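# Press the gauge pin on the magnet-marked fixture post

## Task

Find the post on the checking fixture that has the yellow magnet on it. Press that post's gauge pin fully home and keep it there for one second; afterwards the spring is allowed to push it back out. Do not touch the other three pins, and do not move the magnet.

## Robot and tools

Robot: two UR20-type arms, left_arm and right_arm, each ending in a Robotiq 2F-85 two-finger gripper with a wrist camera (cam_left_wrist and cam_right_wrist, both 896x504). Each arm's URDF root is calibrated in the scene frame. left_arm sits at (+0.060, +0.928, 0) m and right_arm at (-0.064, -0.817, 0) m, each with a small yaw and z pointing up. The scene frame has its origin at table-top height midway between the arms, +x out over the table, +z up, and left_arm on the +y side.

Frames: hand positions, orientations, velocities and wrist-camera poses in results are in that arm's own base frame. Offsets you command are along the current Hand target's own axes. Gripper axes: the fingers point along +z, open and close along y, and a block sticks out about 10 cm toward +x. end_effector_position is the point between the closed pads; fingertips reach about 19 mm past it when closed. Reported poses may be off by a few cm.

execute_actions(actions, cameras): actions is a list of actions. Each action is a table of up to 15 rows, one row per 1/30 s step. If a table is shorter than 15 rows, its last row is held for the remaining steps. Each row is 18 numbers in [-1, 1], one flat list covering both arms in this order: left dx, dy, dz, rx, ry, rz, left gripper position, force_limit, speed, then the same nine for the right arm.
- dx..rz are an offset from the Hand target as it stood when the action began, not a pose. Every row counts from that same start, not from the previous row. Scale: 1.0 = 0.6 m, or 180 degrees for the rotation vector rx, ry, rz. Repeating an offset in a new action moves the arm further.
- Send all six zeros to re-request the current Hand target.
- The controller clips the commanded orientation to within 32 deg of the measured one.

Gripper numbers are absolute settings, not offsets, and both arms' gripper numbers must be present in every row.
- position: +1 is 85 mm open, about -0.8 is pads touching, -1 closes until something stops the fingers.
- force_limit and speed, each -1..+1: speed gives roughly 20, 85 or 150 mm/s at -1, 0, +1. Both start at +1.
- A 0 counts as a command, so repeat the previous numbers to leave a gripper unchanged.

move(target, speed, blend, stop_force, zero, blocking, cameras): drives straight-line paths. target is one 18-number row laid out like the above, or a list of up to 15 such rows. Pose numbers are offsets from the Hand targets held at the start of the move, in the same scale; every listed row counts from those same start targets.
- speed: m/s, 0.002 to 4.2, default 0.25.
- blend: metres, for rounding corners in a list.
- stop_force: N, 6 to 120. It ends an arm's path when the push against its motion exceeds that value, measured from the last zero. zero (default true) re-zeroes the moving arms first.
- blocking=false returns after 0.5 s and cannot be combined with stop_force.
- The result ends with a 'move:' line such as done, off_target, moving, held or fault, plus limits like paced or held. An arm the line does not name is done: within 3 mm and 2 deg.
- Paths do not avoid obstacles. Keep paths away from an arm's own base.

Other tools:
- wait(seconds 0-10): holds the last commands.
- stop(): brakes a running move.
- zoom_image(camera, region [x0,y0,x1,y1] pixels, at most 504x504): closer look at the latest image.
- zero_wrist_force(arm): re-zeroes the wrist force sensor.
- read_manual(section): licence text only.
- finished_scene(scene 1-3): ends the scene.

Results: joint positions, velocities and torques; Hand target (your last commanded pose after clipping; the next offsets count from it); end_effector pose; Wrist force and Wrist torque along the gripper's axes, plus a line for the peak since the previous reading; Tool commands; position_measured in counts (3 = open, 130 about 40 mm, 230 = pads together). object_status codes: 0 moving, 1 blocked while opening, 2 blocked while closing (gripping), 3 at target. A gripper can rest short of its Hand target; send the missing distance as a further offset.

Suggested approach: find the yellow magnet and its post in the camera images. Close the gripper so the fingertips form a pusher, and bring it above that post's pin, aligned with the pin's axis. Push in slowly with a modest stop_force, or in small offset steps. Hold about 1 s with a wait, then pull back by commanding the target back past the gripper. Do this in one reply.

Avoid:
- Stiff arms: a target slightly past a firm contact can cause a force fault (about 150 N net) or a torque fault (wrist joint limits 98.4 N m). Either stops the arm for 10 s.
- Hitting the magnet, the other pins, or the other arm. The clearance check between arms is not complete, and presses between the arms can end the scene.
- Knocking anything off the table, fast impacts, and heavy pushing.
- Long periods with an arm stretched out or straining toward an unreachable pose; motors heat, and an over-temperature fault brakes the arm for 30-60 s.

Each tool is called after "Emit:" by a JSON object that holds its "api" and its "payload".

## Session

Emit:
{"api": "execute_actions", "payload": {"actions": []}}

Scene clock: 0.00 s.
left_arm: end_effector_position=(+0.6452, +0.5338, +0.3687) position_measured=3 object_status=3 end_effector_quat_wxyz=(+0.054, +0.895, -0.431, +0.101) | right_arm: end_effector_position=(+1.0094, -0.4085, +0.1239) position_measured=3 object_status=3 end_effector_quat_wxyz=(+0.497, -0.362, -0.574, -0.541)
Joint positions: left_arm=[0.541 -1.507 2.094 -2.179 -1.799 -1.706] | right_arm=[2.693 -2.576 -1.22 -2.623 2.507 -0.374]
Joint velocities: within noise
Joint torques (N m): no reading
Motor temperatures (°C): left_arm=[24 36 26 39 35 34] | right_arm=[29 36 36 38 34 39]
Wrist force (N): no reading
Wrist torque (N m): no reading
Wrist force, peak (N): no reading
Hand target: left_arm +0.6452, +0.5338, +0.3687; +0.054, +0.895, -0.431, +0.101 | right_arm +1.0094, -0.4085, +0.1239; +0.497, -0.362, -0.574, -0.541
Tool commands: left_gripper/position=+1.0 left_gripper/force_limit=+1.0 left_gripper/speed=+1.0 right_gripper/position=+1.0 right_gripper/force_limit=+1.0 right_gripper/speed=+1.0

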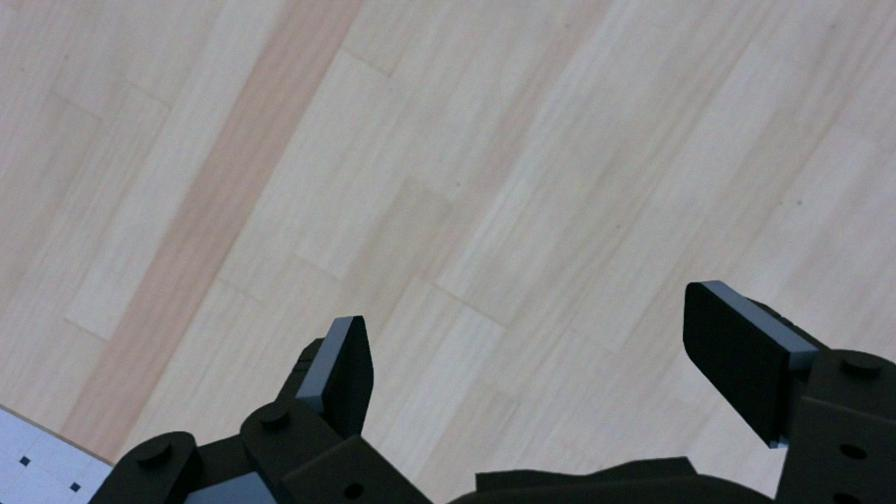

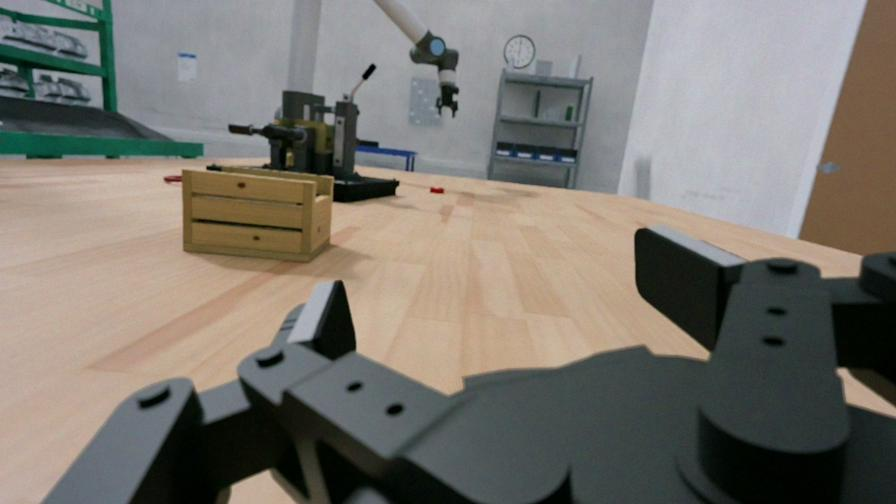

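Emit:
{"api": "zoom_image", "payload": {"camera": "cam_right_wrist", "region": [150, 40, 450, 280]}}

Emit:
{"api": "zoom_image", "payload": {"camera": "cam_left_wrist", "region": [0, 350, 200, 504]}}

Scaled by 1.680 from the camera's 896x504 image, which has a finer 1280x720 frame.

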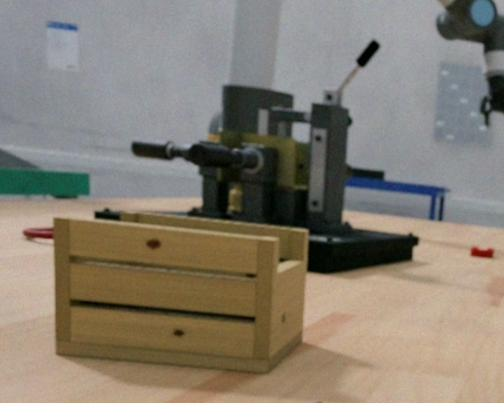

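Scaled by 2.520 from the camera's 896x504 image, which has a finer 1280x720 frame.

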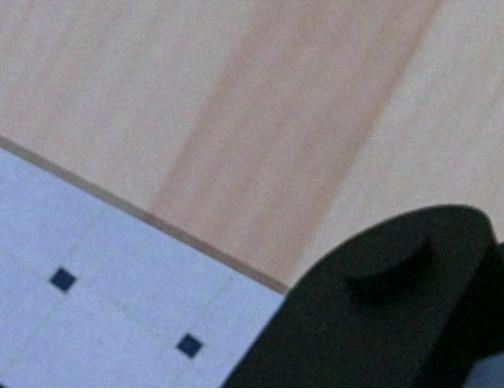

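Emit:
{"api": "move", "payload": {"target": [0.776,0.997,-0.118,-0.1438,0.2572,0.136,1,1,1,0,0,0,0,0,0,1,1,1], "speed": 0.5}}

Scene clock: 4.40 s.
left_arm: end_effector_position=(+0.4513, -0.1800, +0.5489) position_measured=3 object_status=3 end_effector_quat_wxyz=(+0.386, +0.643, -0.560, +0.352) | right_arm: end_effector_position=(+1.0094, -0.4085, +0.1239) position_measured=3 object_status=3 end_effector_quat_wxyz=(+0.497, -0.362, -0.574, -0.541)
Joint positions: left_arm=[-0.188 -1.994 2.544 -2.51 -2.629 -2.125] | right_arm=[2.693 -2.576 -1.22 -2.623 2.507 -0.374]
Joint velocities: within noise
Joint torques (N m): left_arm=[-19.79 36.1 -72.59 -14.42 1.05 -4.39] | right_arm=[1.15 253.15 71.38 -2.73 1.03 0.63]
Motor temperatures (°C): left_arm=[24 36 26 39 35 34] | right_arm=[29 36 36 38 34 39]
Wrist force (N): left_arm=[0.6 0.0 -0.1] | right_arm=[-0.2 0.2 0.5]
Wrist torque (N m): left_arm=[0.12 0.29 -0.08] | right_arm=[0.03 0.03 -0.01]
Wrist force, peak (N): left_arm=[2.3 0.8 3.5] | right_arm=[0.1 0.5 0.5]
Hand target: left_arm +0.4513, -0.1800, +0.5488; +0.386, +0.643, -0.560, +0.352 | right_arm +1.0094, -0.4085, +0.1239; +0.497, -0.362, -0.574, -0.541
Off the commanded pose: left_arm 0.000 m, 0 deg | right_arm 0.000 m, 0 deg.
move: done
camera_calibration:
cam_left_wrist: T_world_to_cam=[[-0.999869, -0.0122315, -0.0105782, 0.471668], [-0.00128386, 0.712115, -0.702061, 0.537259], [0.0161201, -0.701956, -0.712038, 0.383226], [0, 0, 0, 1]] pos_world=[0.466119, -0.107813, 0.65505]

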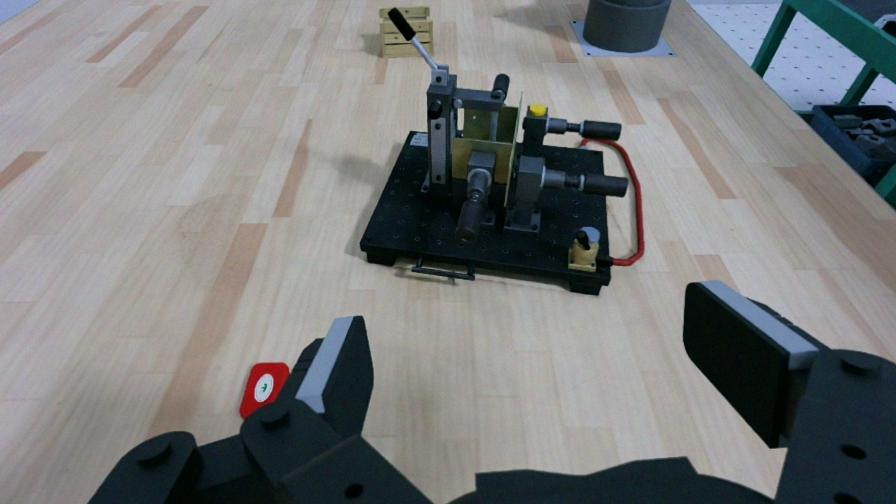

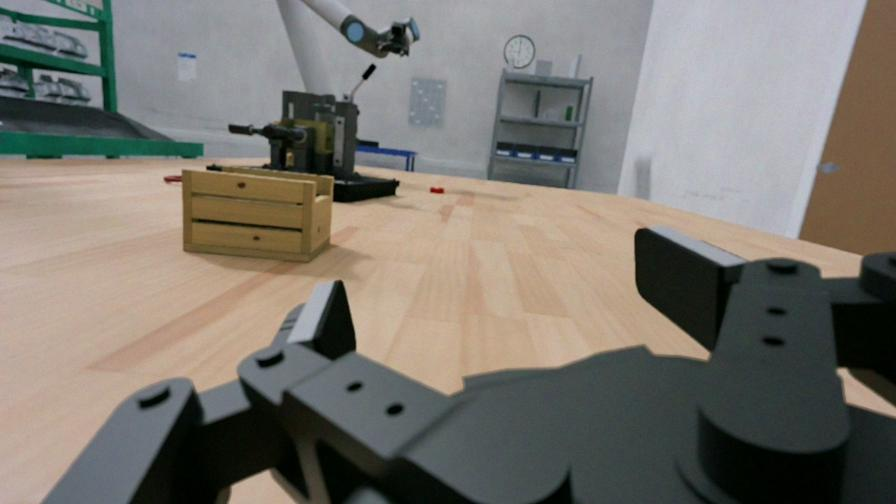

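Emit:
{"api": "zoom_image", "payload": {"camera": "cam_left_wrist", "region": [350, 50, 660, 300]}}

Emit:
{"api": "zoom_image", "payload": {"camera": "cam_left_wrist", "region": [420, 60, 640, 240]}}

Emit:
{"api": "zoom_image", "payload": {"camera": "cam_right_wrist", "region": [210, 50, 410, 220]}}

Scaled by 1.626 from the camera's 896x504 image, which has a finer 1280x720 frame.

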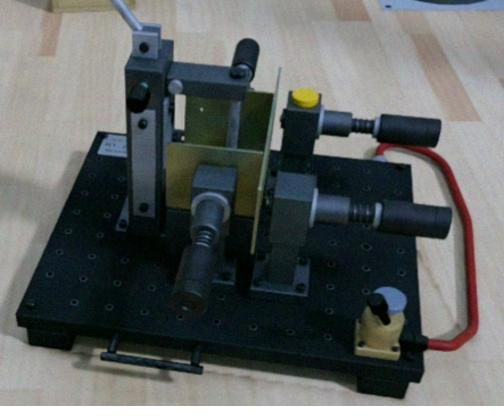

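Scaled by 2.291 from the camera's 896x504 image, which has a finer 1280x720 frame.

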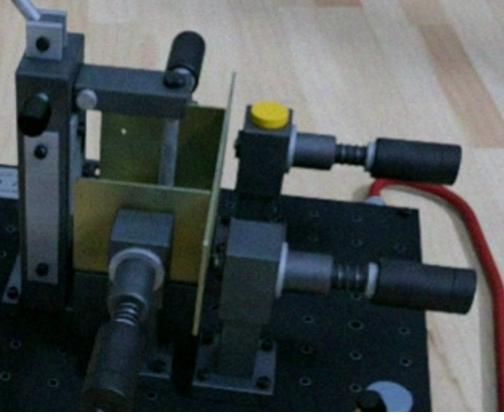

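Scaled by 2.520 from the camera's 896x504 image, which has a finer 1280x720 frame.

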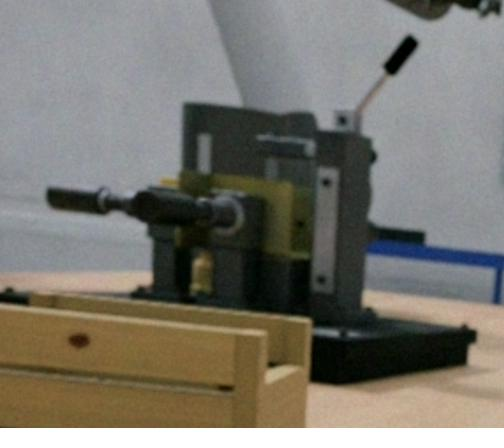

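Emit:
{"api": "move", "payload": {"target": [0.202,0.517,0.978,-0.264,-0.290,0.483,-1,1,1,0,0,0,0,0,0,1,1,1], "speed": 0.5}}

Scene clock: 8.97 s.
left_arm: end_effector_position=(+0.1703, -0.7800, +0.4219) position_measured=235 object_status=3 end_effector_quat_wxyz=(+0.001, +0.001, +1.000, +0.000) | right_arm: end_effector_position=(+1.0094, -0.4085, +0.1239) position_measured=3 object_status=3 end_effector_quat_wxyz=(+0.497, -0.362, -0.574, -0.541)
Joint positions: left_arm=[-1.611 -1.608 2.092 -2.056 -1.569 -1.609] | right_arm=[2.693 -2.576 -1.22 -2.623 2.507 -0.374]
Joint velocities: within noise
Joint torques (N m): left_arm=[-20.21 -57.12 -123.97 -5.6 4.17 1.54] | right_arm=[5.31 253.96 73.29 -1.62 2.42 1.8]
Motor temperatures (°C): left_arm=[24 36 26 39 35 34] | right_arm=[29 36 36 38 34 39]
Wrist force (N): left_arm=[-0.1 -0.5 0.1] | right_arm=[0.2 0.2 0.2]
Wrist torque (N m): left_arm=[-0.14 -0.10 0.09] | right_arm=[0.04 -0.03 0.00]
Wrist force, peak (N): left_arm=[2.3 -4.0 0.9] | right_arm=[0.1 0.5 0.4]
Hand target: left_arm +0.1702, -0.7801, +0.4218; +0.001, +0.001, +1.000, +0.000 | right_arm +1.0094, -0.4085, +0.1239; +0.497, -0.362, -0.574, -0.541
Off the commanded pose: left_arm 0.000 m, 0 deg | right_arm 0.000 m, 0 deg.
move: done
camera_calibration:
cam_left_wrist: T_world_to_cam=[[0.130167, 0.991486, 0.00332028, 0.766582], [0.940051, -0.124478, 0.317505, -0.367887], [0.315215, -0.0382075, -0.948251, 0.442621], [0, 0, 0, 1]] pos_world=[0.106528, -0.788938, 0.533976]

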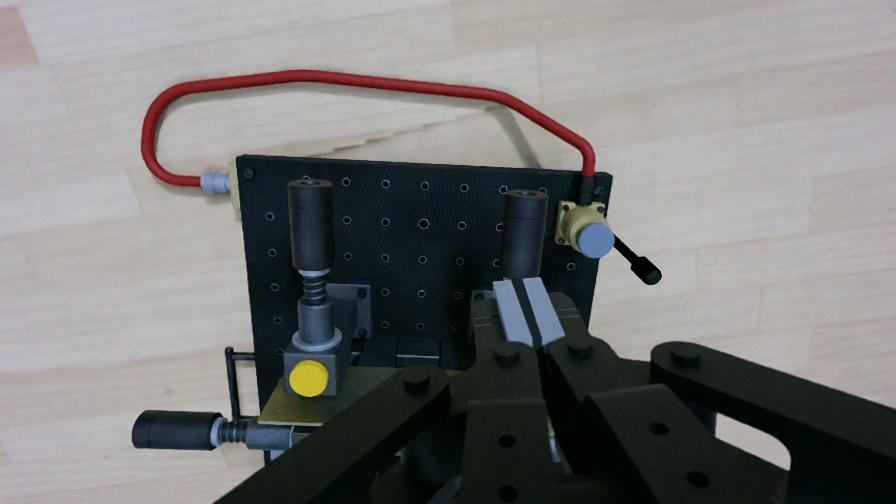

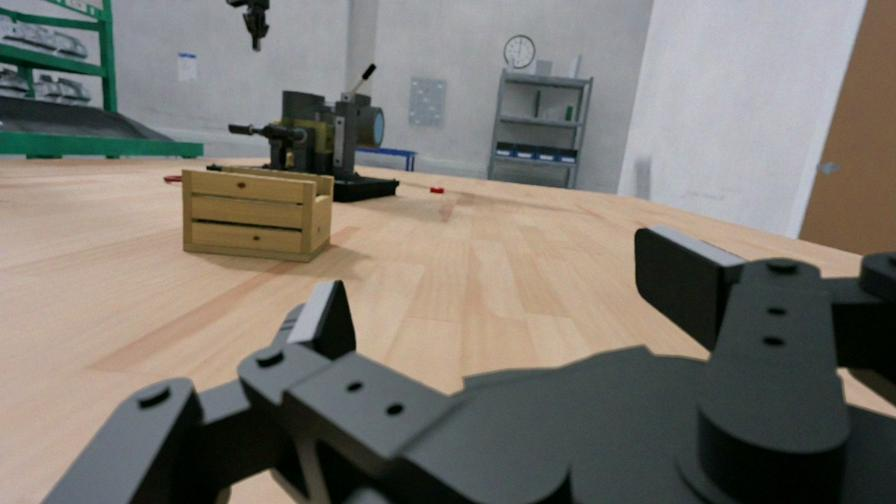

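Emit:
{"api": "move", "payload": {"target": [0.108,-0.173,0.237,0,0,0.0589,-1,1,1,0,0,0,0,0,0,1,1,1], "speed": 0.4}}

Emit:
{"api": "zoom_image", "payload": {"camera": "cam_left_wrist", "region": [250, 100, 650, 404]}}

Scene clock: 11.27 s.
left_arm: end_effector_position=(+0.1055, -0.8838, +0.2797) position_measured=235 object_status=3 end_effector_quat_wxyz=(+0.001, +0.093, +0.996, +0.000) | right_arm: end_effector_position=(+1.0094, -0.4085, +0.1239) position_measured=3 object_status=3 end_effector_quat_wxyz=(+0.497, -0.362, -0.574, -0.541)
Joint positions: left_arm=[-1.68 -1.396 2.095 -2.27 -1.569 -1.494] | right_arm=[2.693 -2.576 -1.22 -2.623 2.507 -0.374]
Joint velocities: within noise
Joint torques (N m): left_arm=[-14.15 -103.78 -108.28 -13.45 -5.12 2.71] | right_arm=[-3.33 252.34 71.76 -0.26 2.88 1.97]
Motor temperatures (°C): left_arm=[24 36 26 39 35 34] | right_arm=[29 36 36 38 34 39]
Wrist force (N): left_arm=[0.2 -0.5 -0.7] | right_arm=[0.1 0.1 0.1]
Wrist torque (N m): left_arm=[-0.16 -0.13 0.06] | right_arm=[0.02 -0.01 0.00]
Wrist force, peak (N): left_arm=[1.0 -2.6 3.2] | right_arm=[0.3 0.7 0.4]
Hand target: left_arm +0.1055, -0.8839, +0.2796; +0.001, +0.093, +0.996, +0.000 | right_arm +1.0094, -0.4085, +0.1239; +0.497, -0.362, -0.574, -0.541
Off the commanded pose: left_arm 0.000 m, 0 deg | right_arm 0.000 m, 0 deg.
move: done
camera_calibration:
cam_left_wrist: T_world_to_cam=[[0.31049, 0.950569, 0.00389358, 0.823126], [0.900935, -0.295579, 0.317724, -0.421958], [0.303169, -0.0951421, -0.948175, 0.275178], [0, 0, 0, 1]] pos_world=[0.0411588, -0.880979, 0.391779]

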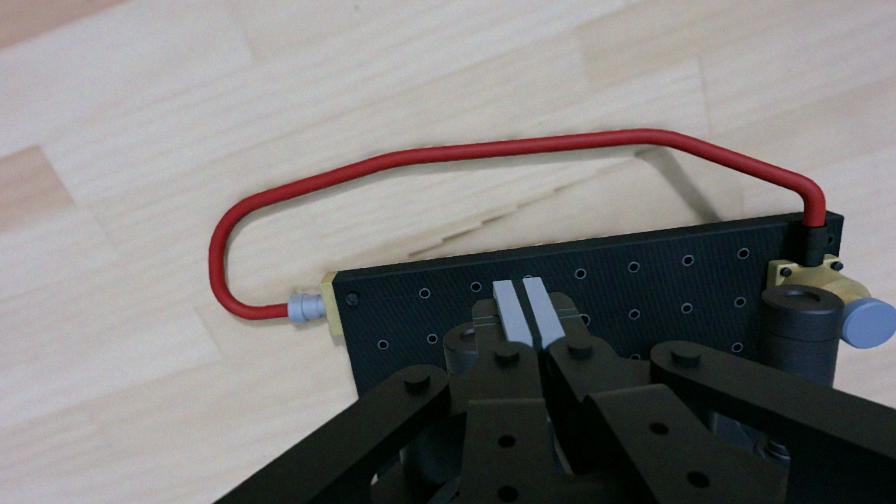

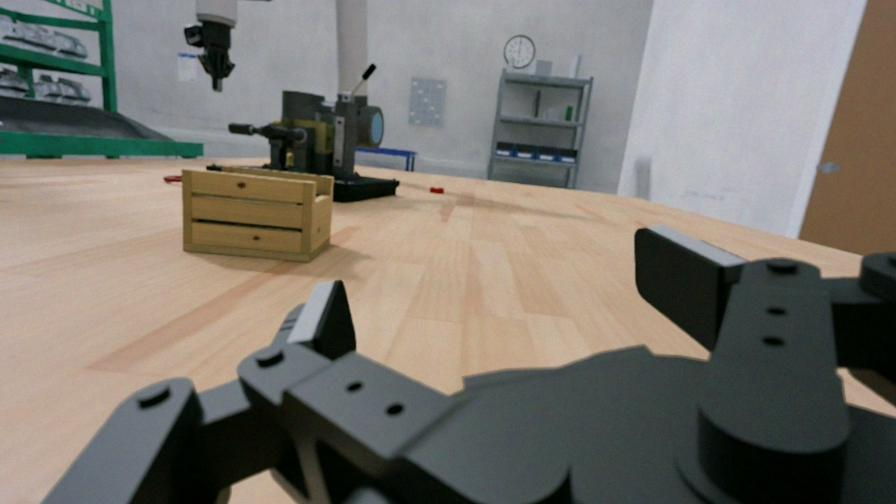

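Scaled by 1.260 from the camera's 896x504 image, which has a finer 1280x720 frame.

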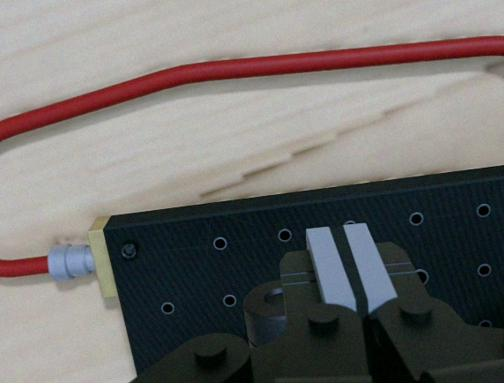

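Emit:
{"api": "move", "payload": {"target": [0,-0.0133,0.166,0,0,0,-1,1,1,0,0,0,0,0,0,1,1,1], "speed": 0.25}}

Emit:
{"api": "zoom_image", "payload": {"camera": "cam_left_wrist", "region": [350, 200, 650, 400]}}

Emit:
{"api": "zoom_image", "payload": {"camera": "cam_right_wrist", "region": [150, 20, 410, 220]}}

Scene clock: 14.70 s.
left_arm: end_effector_position=(+0.1041, -0.8918, +0.1801) position_measured=235 object_status=3 end_effector_quat_wxyz=(+0.001, +0.093, +0.996, +0.000) | right_arm: end_effector_position=(+1.0094, -0.4085, +0.1239) position_measured=3 object_status=3 end_effector_quat_wxyz=(+0.497, -0.362, -0.574, -0.541)
Joint positions: left_arm=[-1.681 -1.294 2.146 -2.424 -1.569 -1.494] | right_arm=[2.693 -2.576 -1.22 -2.623 2.507 -0.374]
Joint velocities: within noise
Joint torques (N m): left_arm=[11.39 -101.94 -54.89 -13.78 -3.93 0.73] | right_arm=[2.74 255 74.98 -1.06 3.19 3.64]
Motor temperatures (°C): left_arm=[24 36 26 39 35 34] | right_arm=[29 36 36 37 34 39]
Wrist force (N): left_arm=[-0.1 -0.1 -0.3] | right_arm=[0.0 0.1 0.2]
Wrist torque (N m): left_arm=[-0.13 -0.11 0.07] | right_arm=[0.01 0.00 0.00]
Wrist force, peak (N): left_arm=[0.3 -0.4 -3.7] | right_arm=[0.2 0.7 0.1]
Hand target: left_arm +0.1041, -0.8918, +0.1800; +0.001, +0.093, +0.996, +0.000 | right_arm +1.0094, -0.4085, +0.1239; +0.497, -0.362, -0.574, -0.541
Off the commanded pose: left_arm 0.000 m, 0 deg | right_arm 0.000 m, 0 deg.
move: done
camera_calibration:
cam_left_wrist: T_world_to_cam=[[0.310701, 0.9505, 0.0038376, 0.831405], [0.900894, -0.295768, 0.317666, -0.391537], [0.303077, -0.0952419, -0.948195, 0.180333], [0, 0, 0, 1]] pos_world=[0.0397598, -0.888879, 0.292178]

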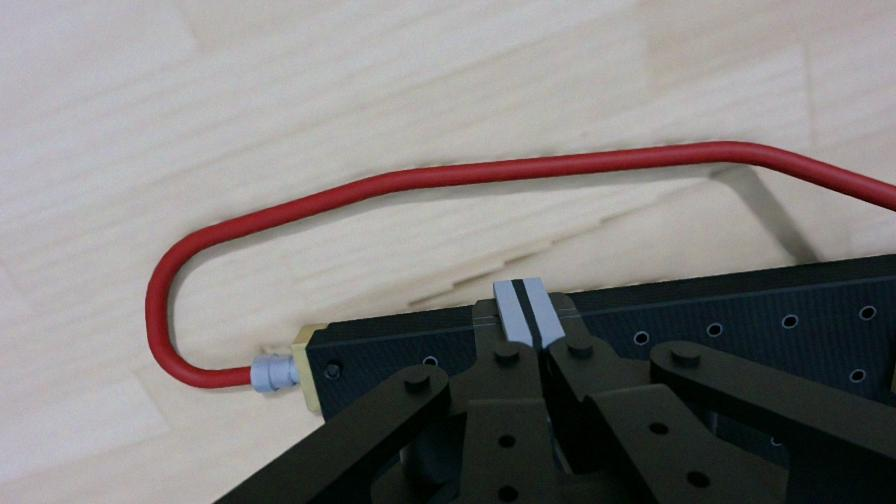

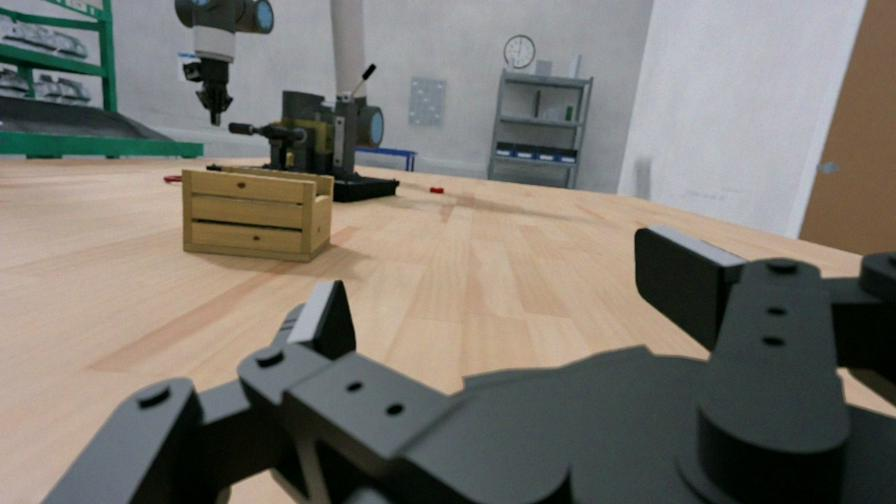

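Scaled by 1.680 from the camera's 896x504 image, which has a finer 1280x720 frame.

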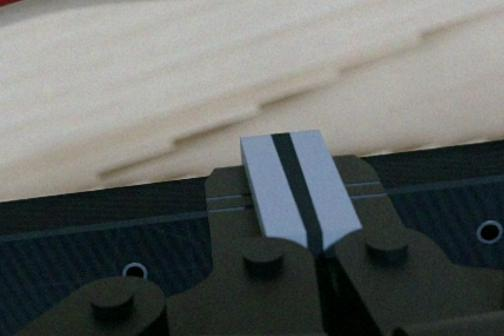

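Scaled by 1.938 from the camera's 896x504 image, which has a finer 1280x720 frame.

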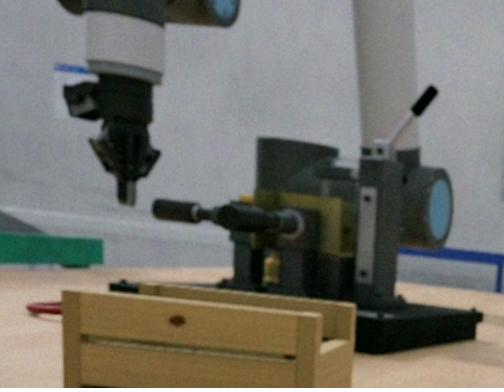

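Emit:
{"api": "move", "payload": {"target": [0,0,0.033,0,0,0,-1,1,1,0,0,0,0,0,0,1,1,1], "speed": 0.1, "stop_force": 15}}

Emit:
{"api": "move", "payload": {"target": [-0.1,0,0,0,0,0,-1,1,1,0,0,0,0,0,0,1,1,1], "speed": 0.03, "stop_force": 8}}

Emit:
{"api": "zoom_image", "payload": {"camera": "cam_right_wrist", "region": [150, 20, 410, 220]}}

Emit:
{"api": "zoom_image", "payload": {"camera": "cam_right_wrist", "region": [190, 80, 330, 190]}}

Scene clock: 16.67 s.
left_arm: end_effector_position=(+0.1042, -0.8918, +0.1602) position_measured=235 object_status=3 end_effector_quat_wxyz=(+0.001, +0.093, +0.996, +0.000) | right_arm: end_effector_position=(+1.0094, -0.4085, +0.1239) position_measured=3 object_status=3 end_effector_quat_wxyz=(+0.497, -0.362, -0.574, -0.541)
Joint positions: left_arm=[-1.681 -1.272 2.156 -2.455 -1.569 -1.494] | right_arm=[2.693 -2.576 -1.22 -2.623 2.507 -0.374]
Joint velocities: within noise
Joint torques (N m): left_arm=[17.28 -106.19 -54.04 -12.05 -1.4 1.71] | right_arm=[-0.33 255.65 74.83 -0.85 2.72 3.71]
Motor temperatures (°C): left_arm=[24 36 26 39 35 34] | right_arm=[29 36 36 37 34 39]
Wrist force (N): left_arm=[0.0 -0.5 -0.5] | right_arm=[0.1 0.3 0.2]
Wrist torque (N m): left_arm=[-0.22 -0.13 0.08] | right_arm=[0.05 -0.02 0.00]
Wrist force, peak (N): left_arm=[-0.1 -0.2 -1.2] | right_arm=[0.4 0.5 0.3]
Hand target: left_arm +0.1042, -0.8918, +0.1602; +0.001, +0.093, +0.996, +0.000 | right_arm +1.0094, -0.4085, +0.1239; +0.497, -0.362, -0.574, -0.541
Off the commanded pose: left_arm 0.000 m, 0 deg | right_arm 0.000 m, 0 deg.
move: done
camera_calibration:
cam_left_wrist: T_world_to_cam=[[0.310671, 0.950509, 0.00392733, 0.831436], [0.900903, -0.29577, 0.317638, -0.3853], [0.30308, -0.0951429, -0.948204, 0.161524], [0, 0, 0, 1]] pos_world=[0.0398596, -0.88888, 0.272279]

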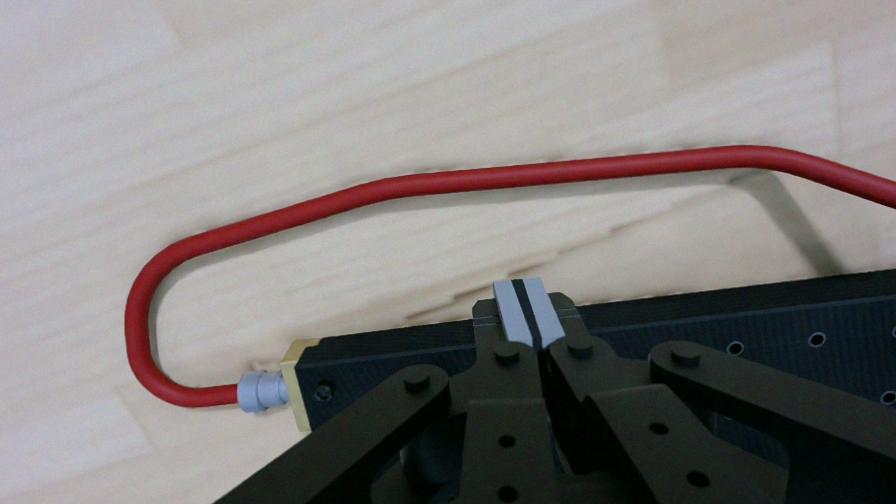

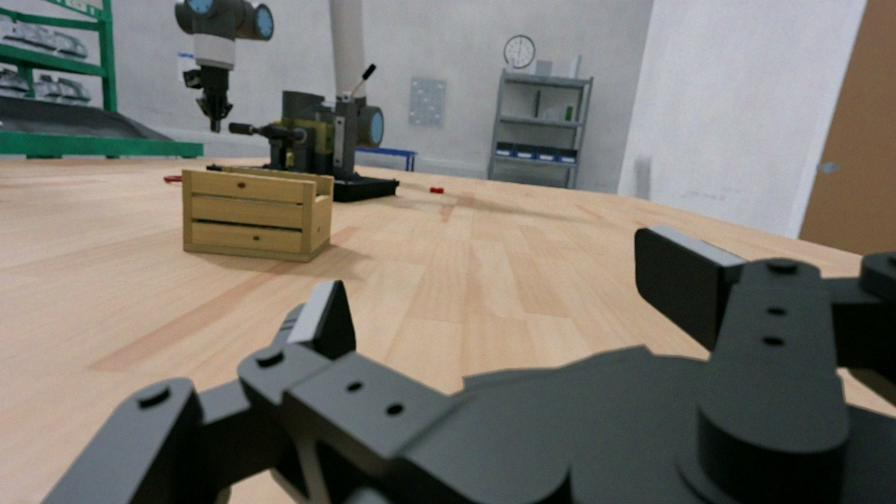

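Scene clock: 19.80 s.
left_arm: end_effector_position=(+0.1590, -0.9021, +0.1603) position_measured=235 object_status=3 end_effector_quat_wxyz=(+0.001, +0.093, +0.996, +0.000) | right_arm: end_effector_position=(+1.0094, -0.4085, +0.1239) position_measured=3 object_status=3 end_effector_quat_wxyz=(+0.497, -0.362, -0.574, -0.541)
Joint positions: left_arm=[-1.618 -1.256 2.131 -2.446 -1.569 -1.431] | right_arm=[2.693 -2.576 -1.22 -2.623 2.507 -0.374]
Joint velocities: within noise
Joint torques (N m): left_arm=[-16.35 -160.58 -53.22 -11.95 2.73 -4.47] | right_arm=[-7.34 255.26 75.35 -1.48 3.41 3.77]
Motor temperatures (°C): left_arm=[24 36 26 39 35 34] | right_arm=[29 36 36 37 34 39]
Wrist force (N): left_arm=[6.8 -2.1 0.0] | right_arm=[-0.1 0.0 0.0]
Wrist torque (N m): left_arm=[-0.11 -0.15 0.05] | right_arm=[0.00 0.02 0.00]
Wrist force, peak (N): left_arm=[9.1 0.7 -1.2] | right_arm=[0.2 0.5 0.7]
Hand target: left_arm +0.1590, -0.9021, +0.1603; +0.001, +0.093, +0.996, +0.000 (not the last commanded pose) | right_arm +1.0094, -0.4085, +0.1239; +0.497, -0.362, -0.574, -0.541
Off the commanded pose: left_arm 0.004 m, 0 deg | right_arm 0.000 m, 0 deg.
move: contact (left_arm)
camera_calibration:
cam_left_wrist: T_world_to_cam=[[0.310661, 0.950512, 0.00395666, 0.824292], [0.900876, -0.295761, 0.317723, -0.437757], [0.30317, -0.0951398, -0.948175, 0.143913], [0, 0, 0, 1]] pos_world=[0.0946594, -0.89928, 0.272279]

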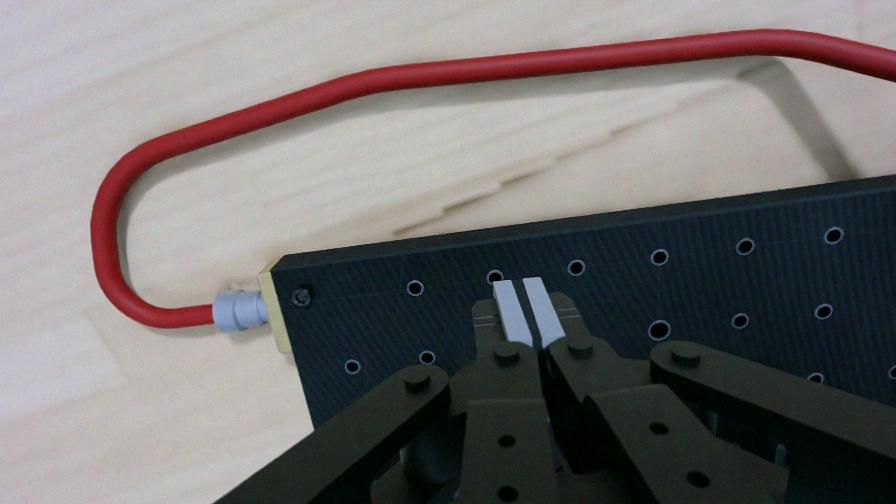

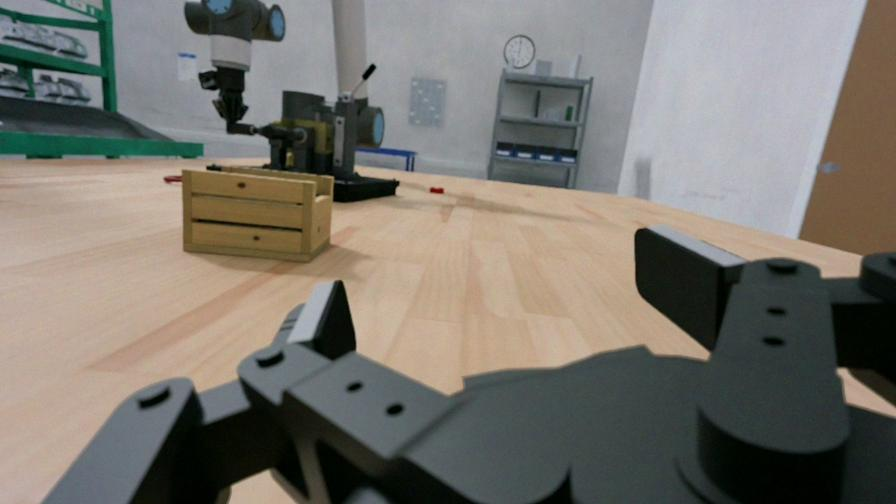

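Scaled by 1.938 from the camera's 896x504 image, which has a finer 1280x720 frame.

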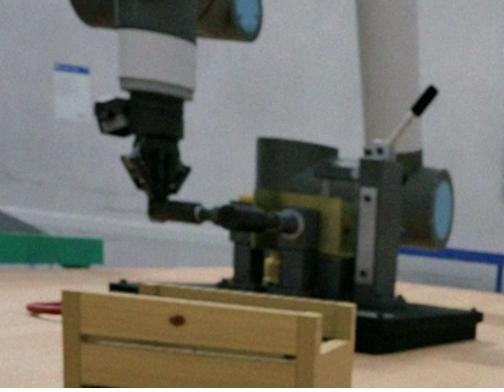

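Scaled by 3.600 from the camera's 896x504 image, which has a finer 1280x720 frame.

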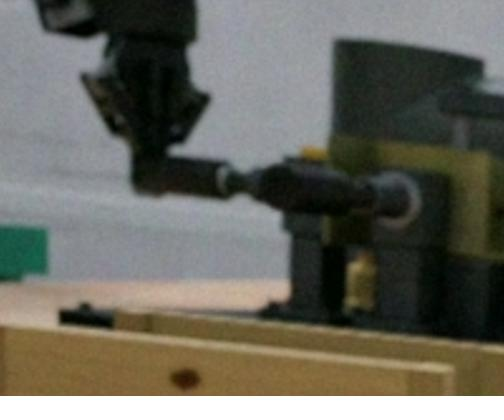

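Emit:
{"api": "move", "payload": {"target": [-0.08,0,0,0,0,0,-1,1,1,0,0,0,0,0,0,1,1,1], "speed": 0.03, "stop_force": 35, "zero": false}}

Emit:
{"api": "zoom_image", "payload": {"camera": "cam_right_wrist", "region": [190, 80, 330, 190]}}

Scene clock: 22.37 s.
left_arm: end_effector_position=(+0.1747, -0.9051, +0.1603) position_measured=235 object_status=3 end_effector_quat_wxyz=(+0.001, +0.093, +0.996, +0.000) | right_arm: end_effector_position=(+1.0094, -0.4085, +0.1239) position_measured=3 object_status=3 end_effector_quat_wxyz=(+0.497, -0.362, -0.574, -0.541)
Joint positions: left_arm=[-1.6 -1.251 2.123 -2.443 -1.569 -1.414] | right_arm=[2.693 -2.576 -1.22 -2.623 2.507 -0.374]
Joint velocities: within noise
Joint torques (N m): left_arm=[3.54 -170.21 -57.03 -7.01 4.44 -4.1] | right_arm=[-4.95 249.37 75.75 -0.12 4.3 3.23]
Motor temperatures (°C): left_arm=[24 36 26 39 35 34] | right_arm=[29 36 36 37 34 39]
Wrist force (N): left_arm=[27.1 -5.4 5.5] | right_arm=[0.1 0.4 0.2]
Wrist torque (N m): left_arm=[-0.11 -0.21 -0.02] | right_arm=[0.07 -0.01 -0.01]
Wrist force, peak (N): left_arm=[126.7 14.6 -23.0] | right_arm=[0.4 0.6 0.3]
Hand target: left_arm +0.1747, -0.9051, +0.1603; +0.001, +0.093, +0.996, +0.000 (not the last commanded pose) | right_arm +1.0094, -0.4085, +0.1239; +0.497, -0.362, -0.574, -0.541
Off the commanded pose: left_arm 0.032 m, 0 deg | right_arm 0.000 m, 0 deg.
move: contact (left_arm)
camera_calibration:
cam_left_wrist: T_world_to_cam=[[0.310691, 0.950503, 0.00386693, 0.822183], [0.900867, -0.295759, 0.317751, -0.452796], [0.303167, -0.0952389, -0.948166, 0.13888], [0, 0, 0, 1]] pos_world=[0.11036, -0.902179, 0.272378]

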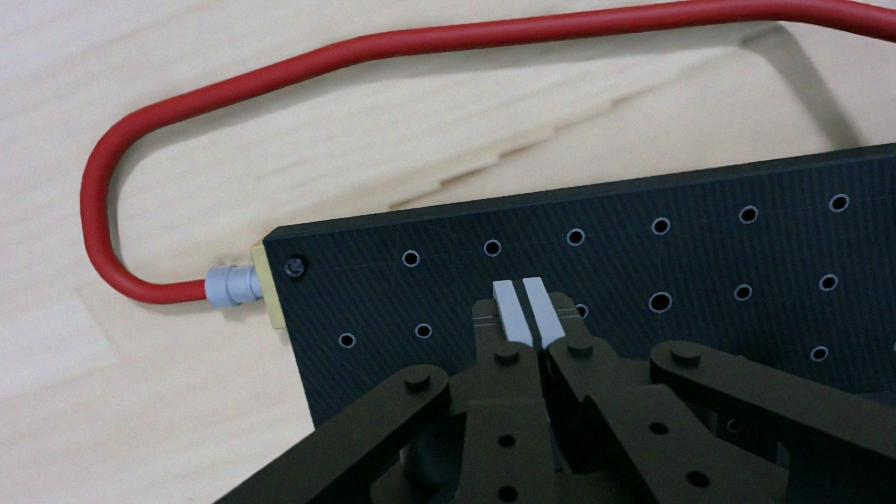

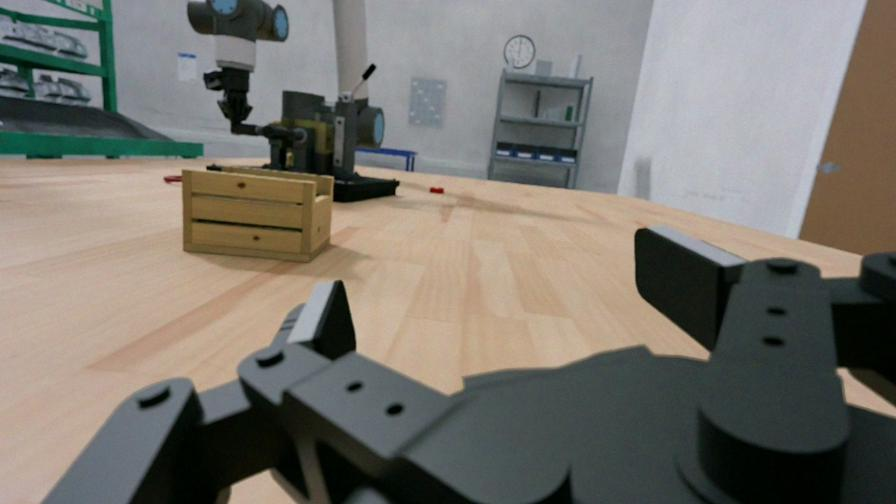

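Scaled by 3.600 from the camera's 896x504 image, which has a finer 1280x720 frame.

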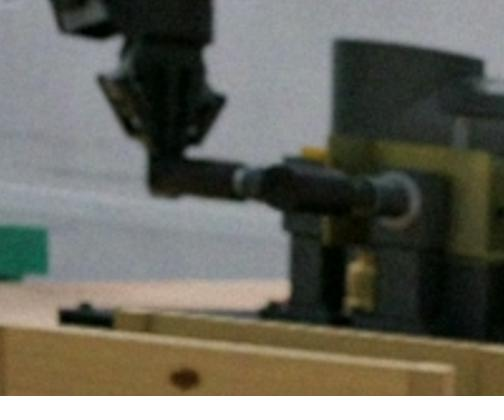

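Emit:
{"api": "move", "payload": {"target": [-0.02,0,0,0,0,0,-1,1,1,0,0,0,0,0,0,1,1,1], "speed": 0.004, "stop_force": 30}}

Emit:
{"api": "zoom_image", "payload": {"camera": "cam_right_wrist", "region": [190, 80, 330, 190]}}

Scene clock: 23.53 s.
left_arm: end_effector_position=(+0.1751, -0.9051, +0.1603) position_measured=235 object_status=3 end_effector_quat_wxyz=(+0.001, +0.093, +0.996, +0.000) | right_arm: end_effector_position=(+1.0094, -0.4085, +0.1239) position_measured=3 object_status=3 end_effector_quat_wxyz=(+0.497, -0.362, -0.574, -0.541)
Joint positions: left_arm=[-1.6 -1.251 2.122 -2.443 -1.57 -1.413] | right_arm=[2.693 -2.576 -1.22 -2.623 2.507 -0.374]
Joint velocities: within noise
Joint torques (N m): left_arm=[25.2 -151.91 -66.5 -13.55 24.9 -3.6] | right_arm=[-8.78 253.85 74.85 -0.51 3.58 3.67]
Motor temperatures (°C): left_arm=[24 36 26 39 35 34] | right_arm=[29 36 36 37 34 39]
Wrist force (N): left_arm=[58.9 -10.4 8.6] | right_arm=[0.0 0.2 0.3]
Wrist torque (N m): left_arm=[-0.13 -0.51 -0.12] | right_arm=[0.03 -0.01 0.00]
Wrist force, peak (N): left_arm=[66.6 -12.7 7.3] | right_arm=[0.1 0.3 0.8]
Hand target: left_arm +0.1751, -0.9050, +0.1603; +0.001, +0.093, +0.996, +0.000 (not the last commanded pose) | right_arm +1.0094, -0.4085, +0.1239; +0.497, -0.362, -0.574, -0.541
Off the commanded pose: left_arm 0.012 m, 0 deg | right_arm 0.000 m, 0 deg.
move: contact (left_arm)
camera_calibration:
cam_left_wrist: T_world_to_cam=[[0.310749, 0.950484, 0.00388989, 0.822029], [0.900947, -0.295853, 0.317437, -0.453165], [0.302869, -0.0951387, -0.948272, 0.138911], [0, 0, 0, 1]] pos_world=[0.11076, -0.90218, 0.272378]

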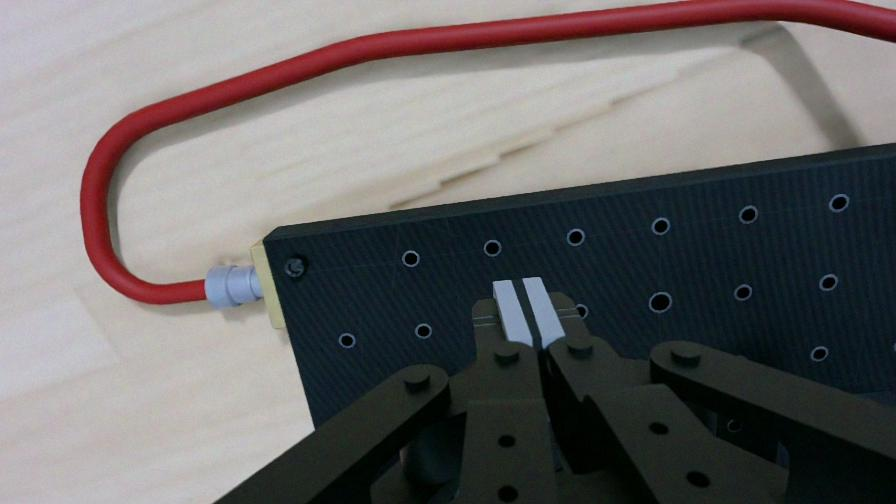

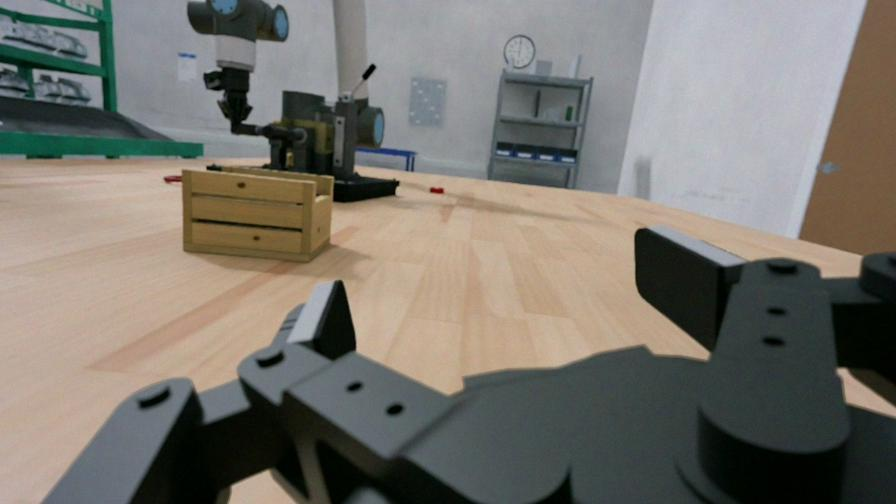

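Scaled by 3.600 from the camera's 896x504 image, which has a finer 1280x720 frame.

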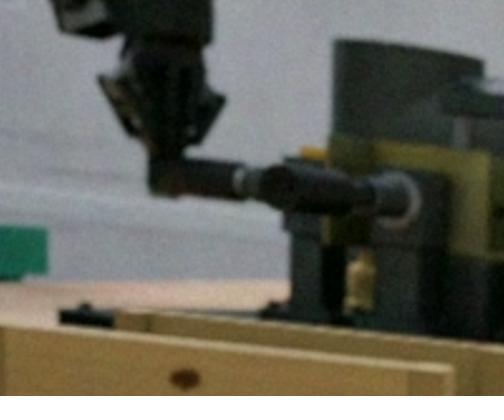

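Emit:
{"api": "move", "payload": {"target": [[0.1,0,0,0,0,0,-1,1,1,0,0,0,0,0,0,1,1,1],[0.1,0,-0.4,0,0,0,-1,1,1,0,0,0,0,0,0,1,1,1],[0.1,0.8,-0.4,0,0,0,-1,1,1,0,0,0,0,0,0,1,1,1]], "speed": 0.4, "cameras": ["cam_left_wrist"]}}

Emit:
{"api": "move", "payload": {"target": [0,0,0,0,0,0,-1,1,1,0.608,-0.273,0.883,-0.033,-0.532,0.158,-1,1,1], "speed": 0.6}}

Scene clock: 28.87 s.
left_arm: end_effector_position=(+0.2049, -0.4223, +0.4001) position_measured=235 object_status=3 end_effector_quat_wxyz=(+0.001, +0.093, +0.996, +0.000) | right_arm: end_effector_position=(+1.0094, -0.4085, +0.1239) position_measured=3 object_status=3 end_effector_quat_wxyz=(+0.497, -0.362, -0.574, -0.541)
Joint positions: left_arm=[-1.562 -2.078 2.433 -1.926 -1.57 -1.376] | right_arm=[2.693 -2.576 -1.22 -2.623 2.507 -0.374]
Joint velocities: within noise
Joint torques (N m): left_arm=[25.7 -4.05 -79.56 -4.45 2.52 2.39] | right_arm=[-8.65 252.99 76.44 -0.68 3.44 2.97]
Motor temperatures (°C): left_arm=[24 36 26 39 35 34] | right_arm=[29 36 36 37 34 39]
Wrist force (N): left_arm=[-3.2 6.2 -0.2] | right_arm=[-0.1 0.1 0.2]
Wrist torque (N m): left_arm=[1.09 0.51 0.09] | right_arm=[0.01 0.02 -0.01]
Wrist force, peak (N): left_arm=[60.1 -8.8 8.3] | right_arm=[0.1 0.6 0.5]
Hand target: left_arm +0.2050, -0.4221, +0.4001; +0.001, +0.093, +0.996, +0.000 | right_arm +1.0094, -0.4085, +0.1239; +0.497, -0.362, -0.574, -0.541
Off the commanded pose: left_arm 0.000 m, 0 deg | right_arm 0.000 m, 0 deg.
move: done
camera_calibration:
cam_left_wrist: T_world_to_cam=[[0.310749, 0.950484, 0.00388989, 0.353006], [0.900947, -0.295853, 0.317437, -0.413416], [0.302869, -0.0951387, -0.948272, 0.403174], [0, 0, 0, 1]] pos_world=[0.14066, -0.41948, 0.512178]
Images, in order (width x height): cam_left_wrist 896x504.

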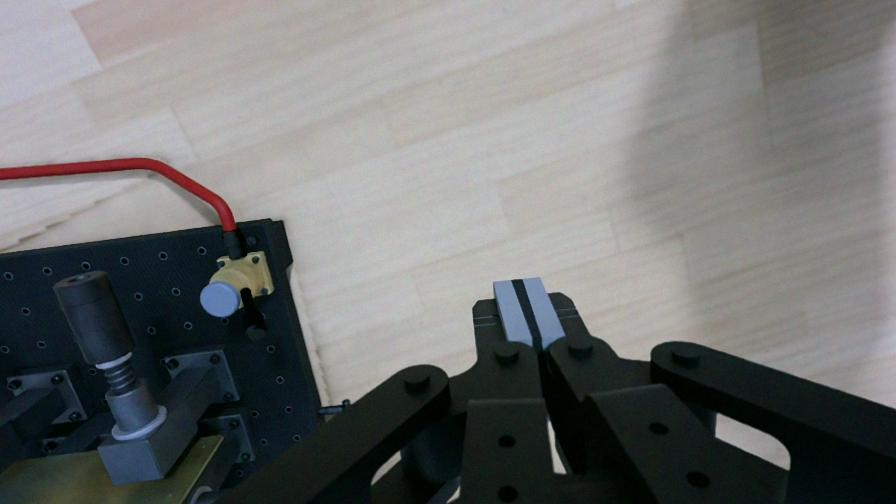

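Scene clock: 31.20 s.
left_arm: end_effector_position=(+0.2050, -0.4221, +0.4001) position_measured=235 object_status=3 end_effector_quat_wxyz=(+0.001, +0.093, +0.996, +0.000) | right_arm: end_effector_position=(+0.6695, +0.0410, +0.4746) position_measured=234 object_status=3 end_effector_quat_wxyz=(+0.000, +0.777, +0.630, +0.000)
Joint positions: left_arm=[-1.562 -2.078 2.433 -1.926 -1.57 -1.376] | right_arm=[3.507 -1.338 -2.174 -1.201 1.571 2.144]
Joint velocities: within noise
Joint torques (N m): left_arm=[16.66 -12.35 -95.49 -8.3 4.33 1.73] | right_arm=[25.95 43.99 115.23 5.17 -5.44 4.67]
Motor temperatures (°C): left_arm=[24 36 26 39 35 34] | right_arm=[28 36 36 37 34 39]
Wrist force (N): left_arm=[-3.0 6.0 -0.4] | right_arm=[-1.9 4.0 1.4]
Wrist torque (N m): left_arm=[1.07 0.48 0.08] | right_arm=[1.73 0.50 -0.42]
Wrist force, peak (N): left_arm=[-3.1 6.2 -0.4] | right_arm=[-2.5 4.3 1.3]
Hand target: left_arm +0.2050, -0.4221, +0.4001; +0.001, +0.093, +0.996, +0.000 | right_arm +0.6695, +0.0410, +0.4746; +0.000, +0.777, +0.630, +0.000
Off the commanded pose: left_arm 0.000 m, 0 deg | right_arm 0.000 m, 0 deg.
move: done
camera_calibration:
cam_left_wrist: T_world_to_cam=[[0.310776, 0.950475, 0.00389968, 0.352804], [0.900938, -0.295881, 0.317436, -0.413367], [0.302869, -0.0951383, -0.948272, 0.403193], [0, 0, 0, 1]] pos_world=[0.14066, -0.41928, 0.512178]
cam_right_wrist: T_world_to_cam=[[0.929053, -0.363269, 0.0699715, -0.623662], [-0.367648, -0.885566, 0.283915, 0.157146], [-0.041173, -0.289497, -0.956293, 0.621288], [0, 0, 0, 1]] pos_world=[0.66277, 0.0924665, 0.593156]

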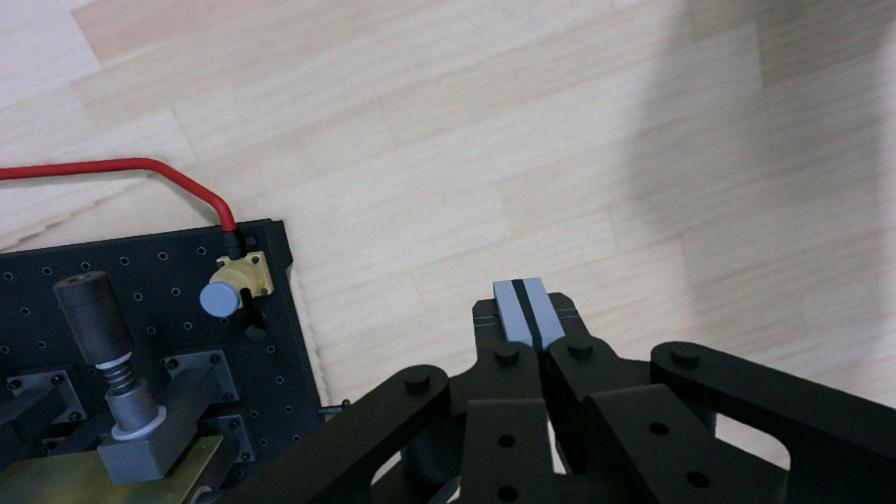

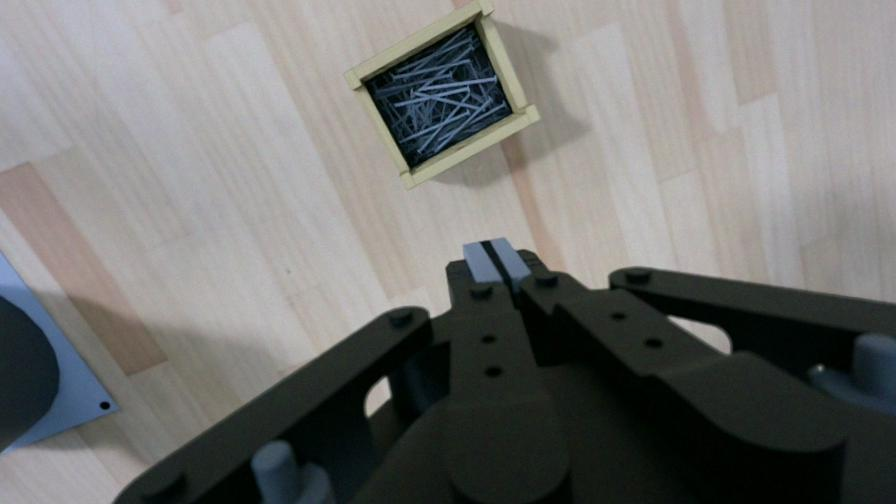

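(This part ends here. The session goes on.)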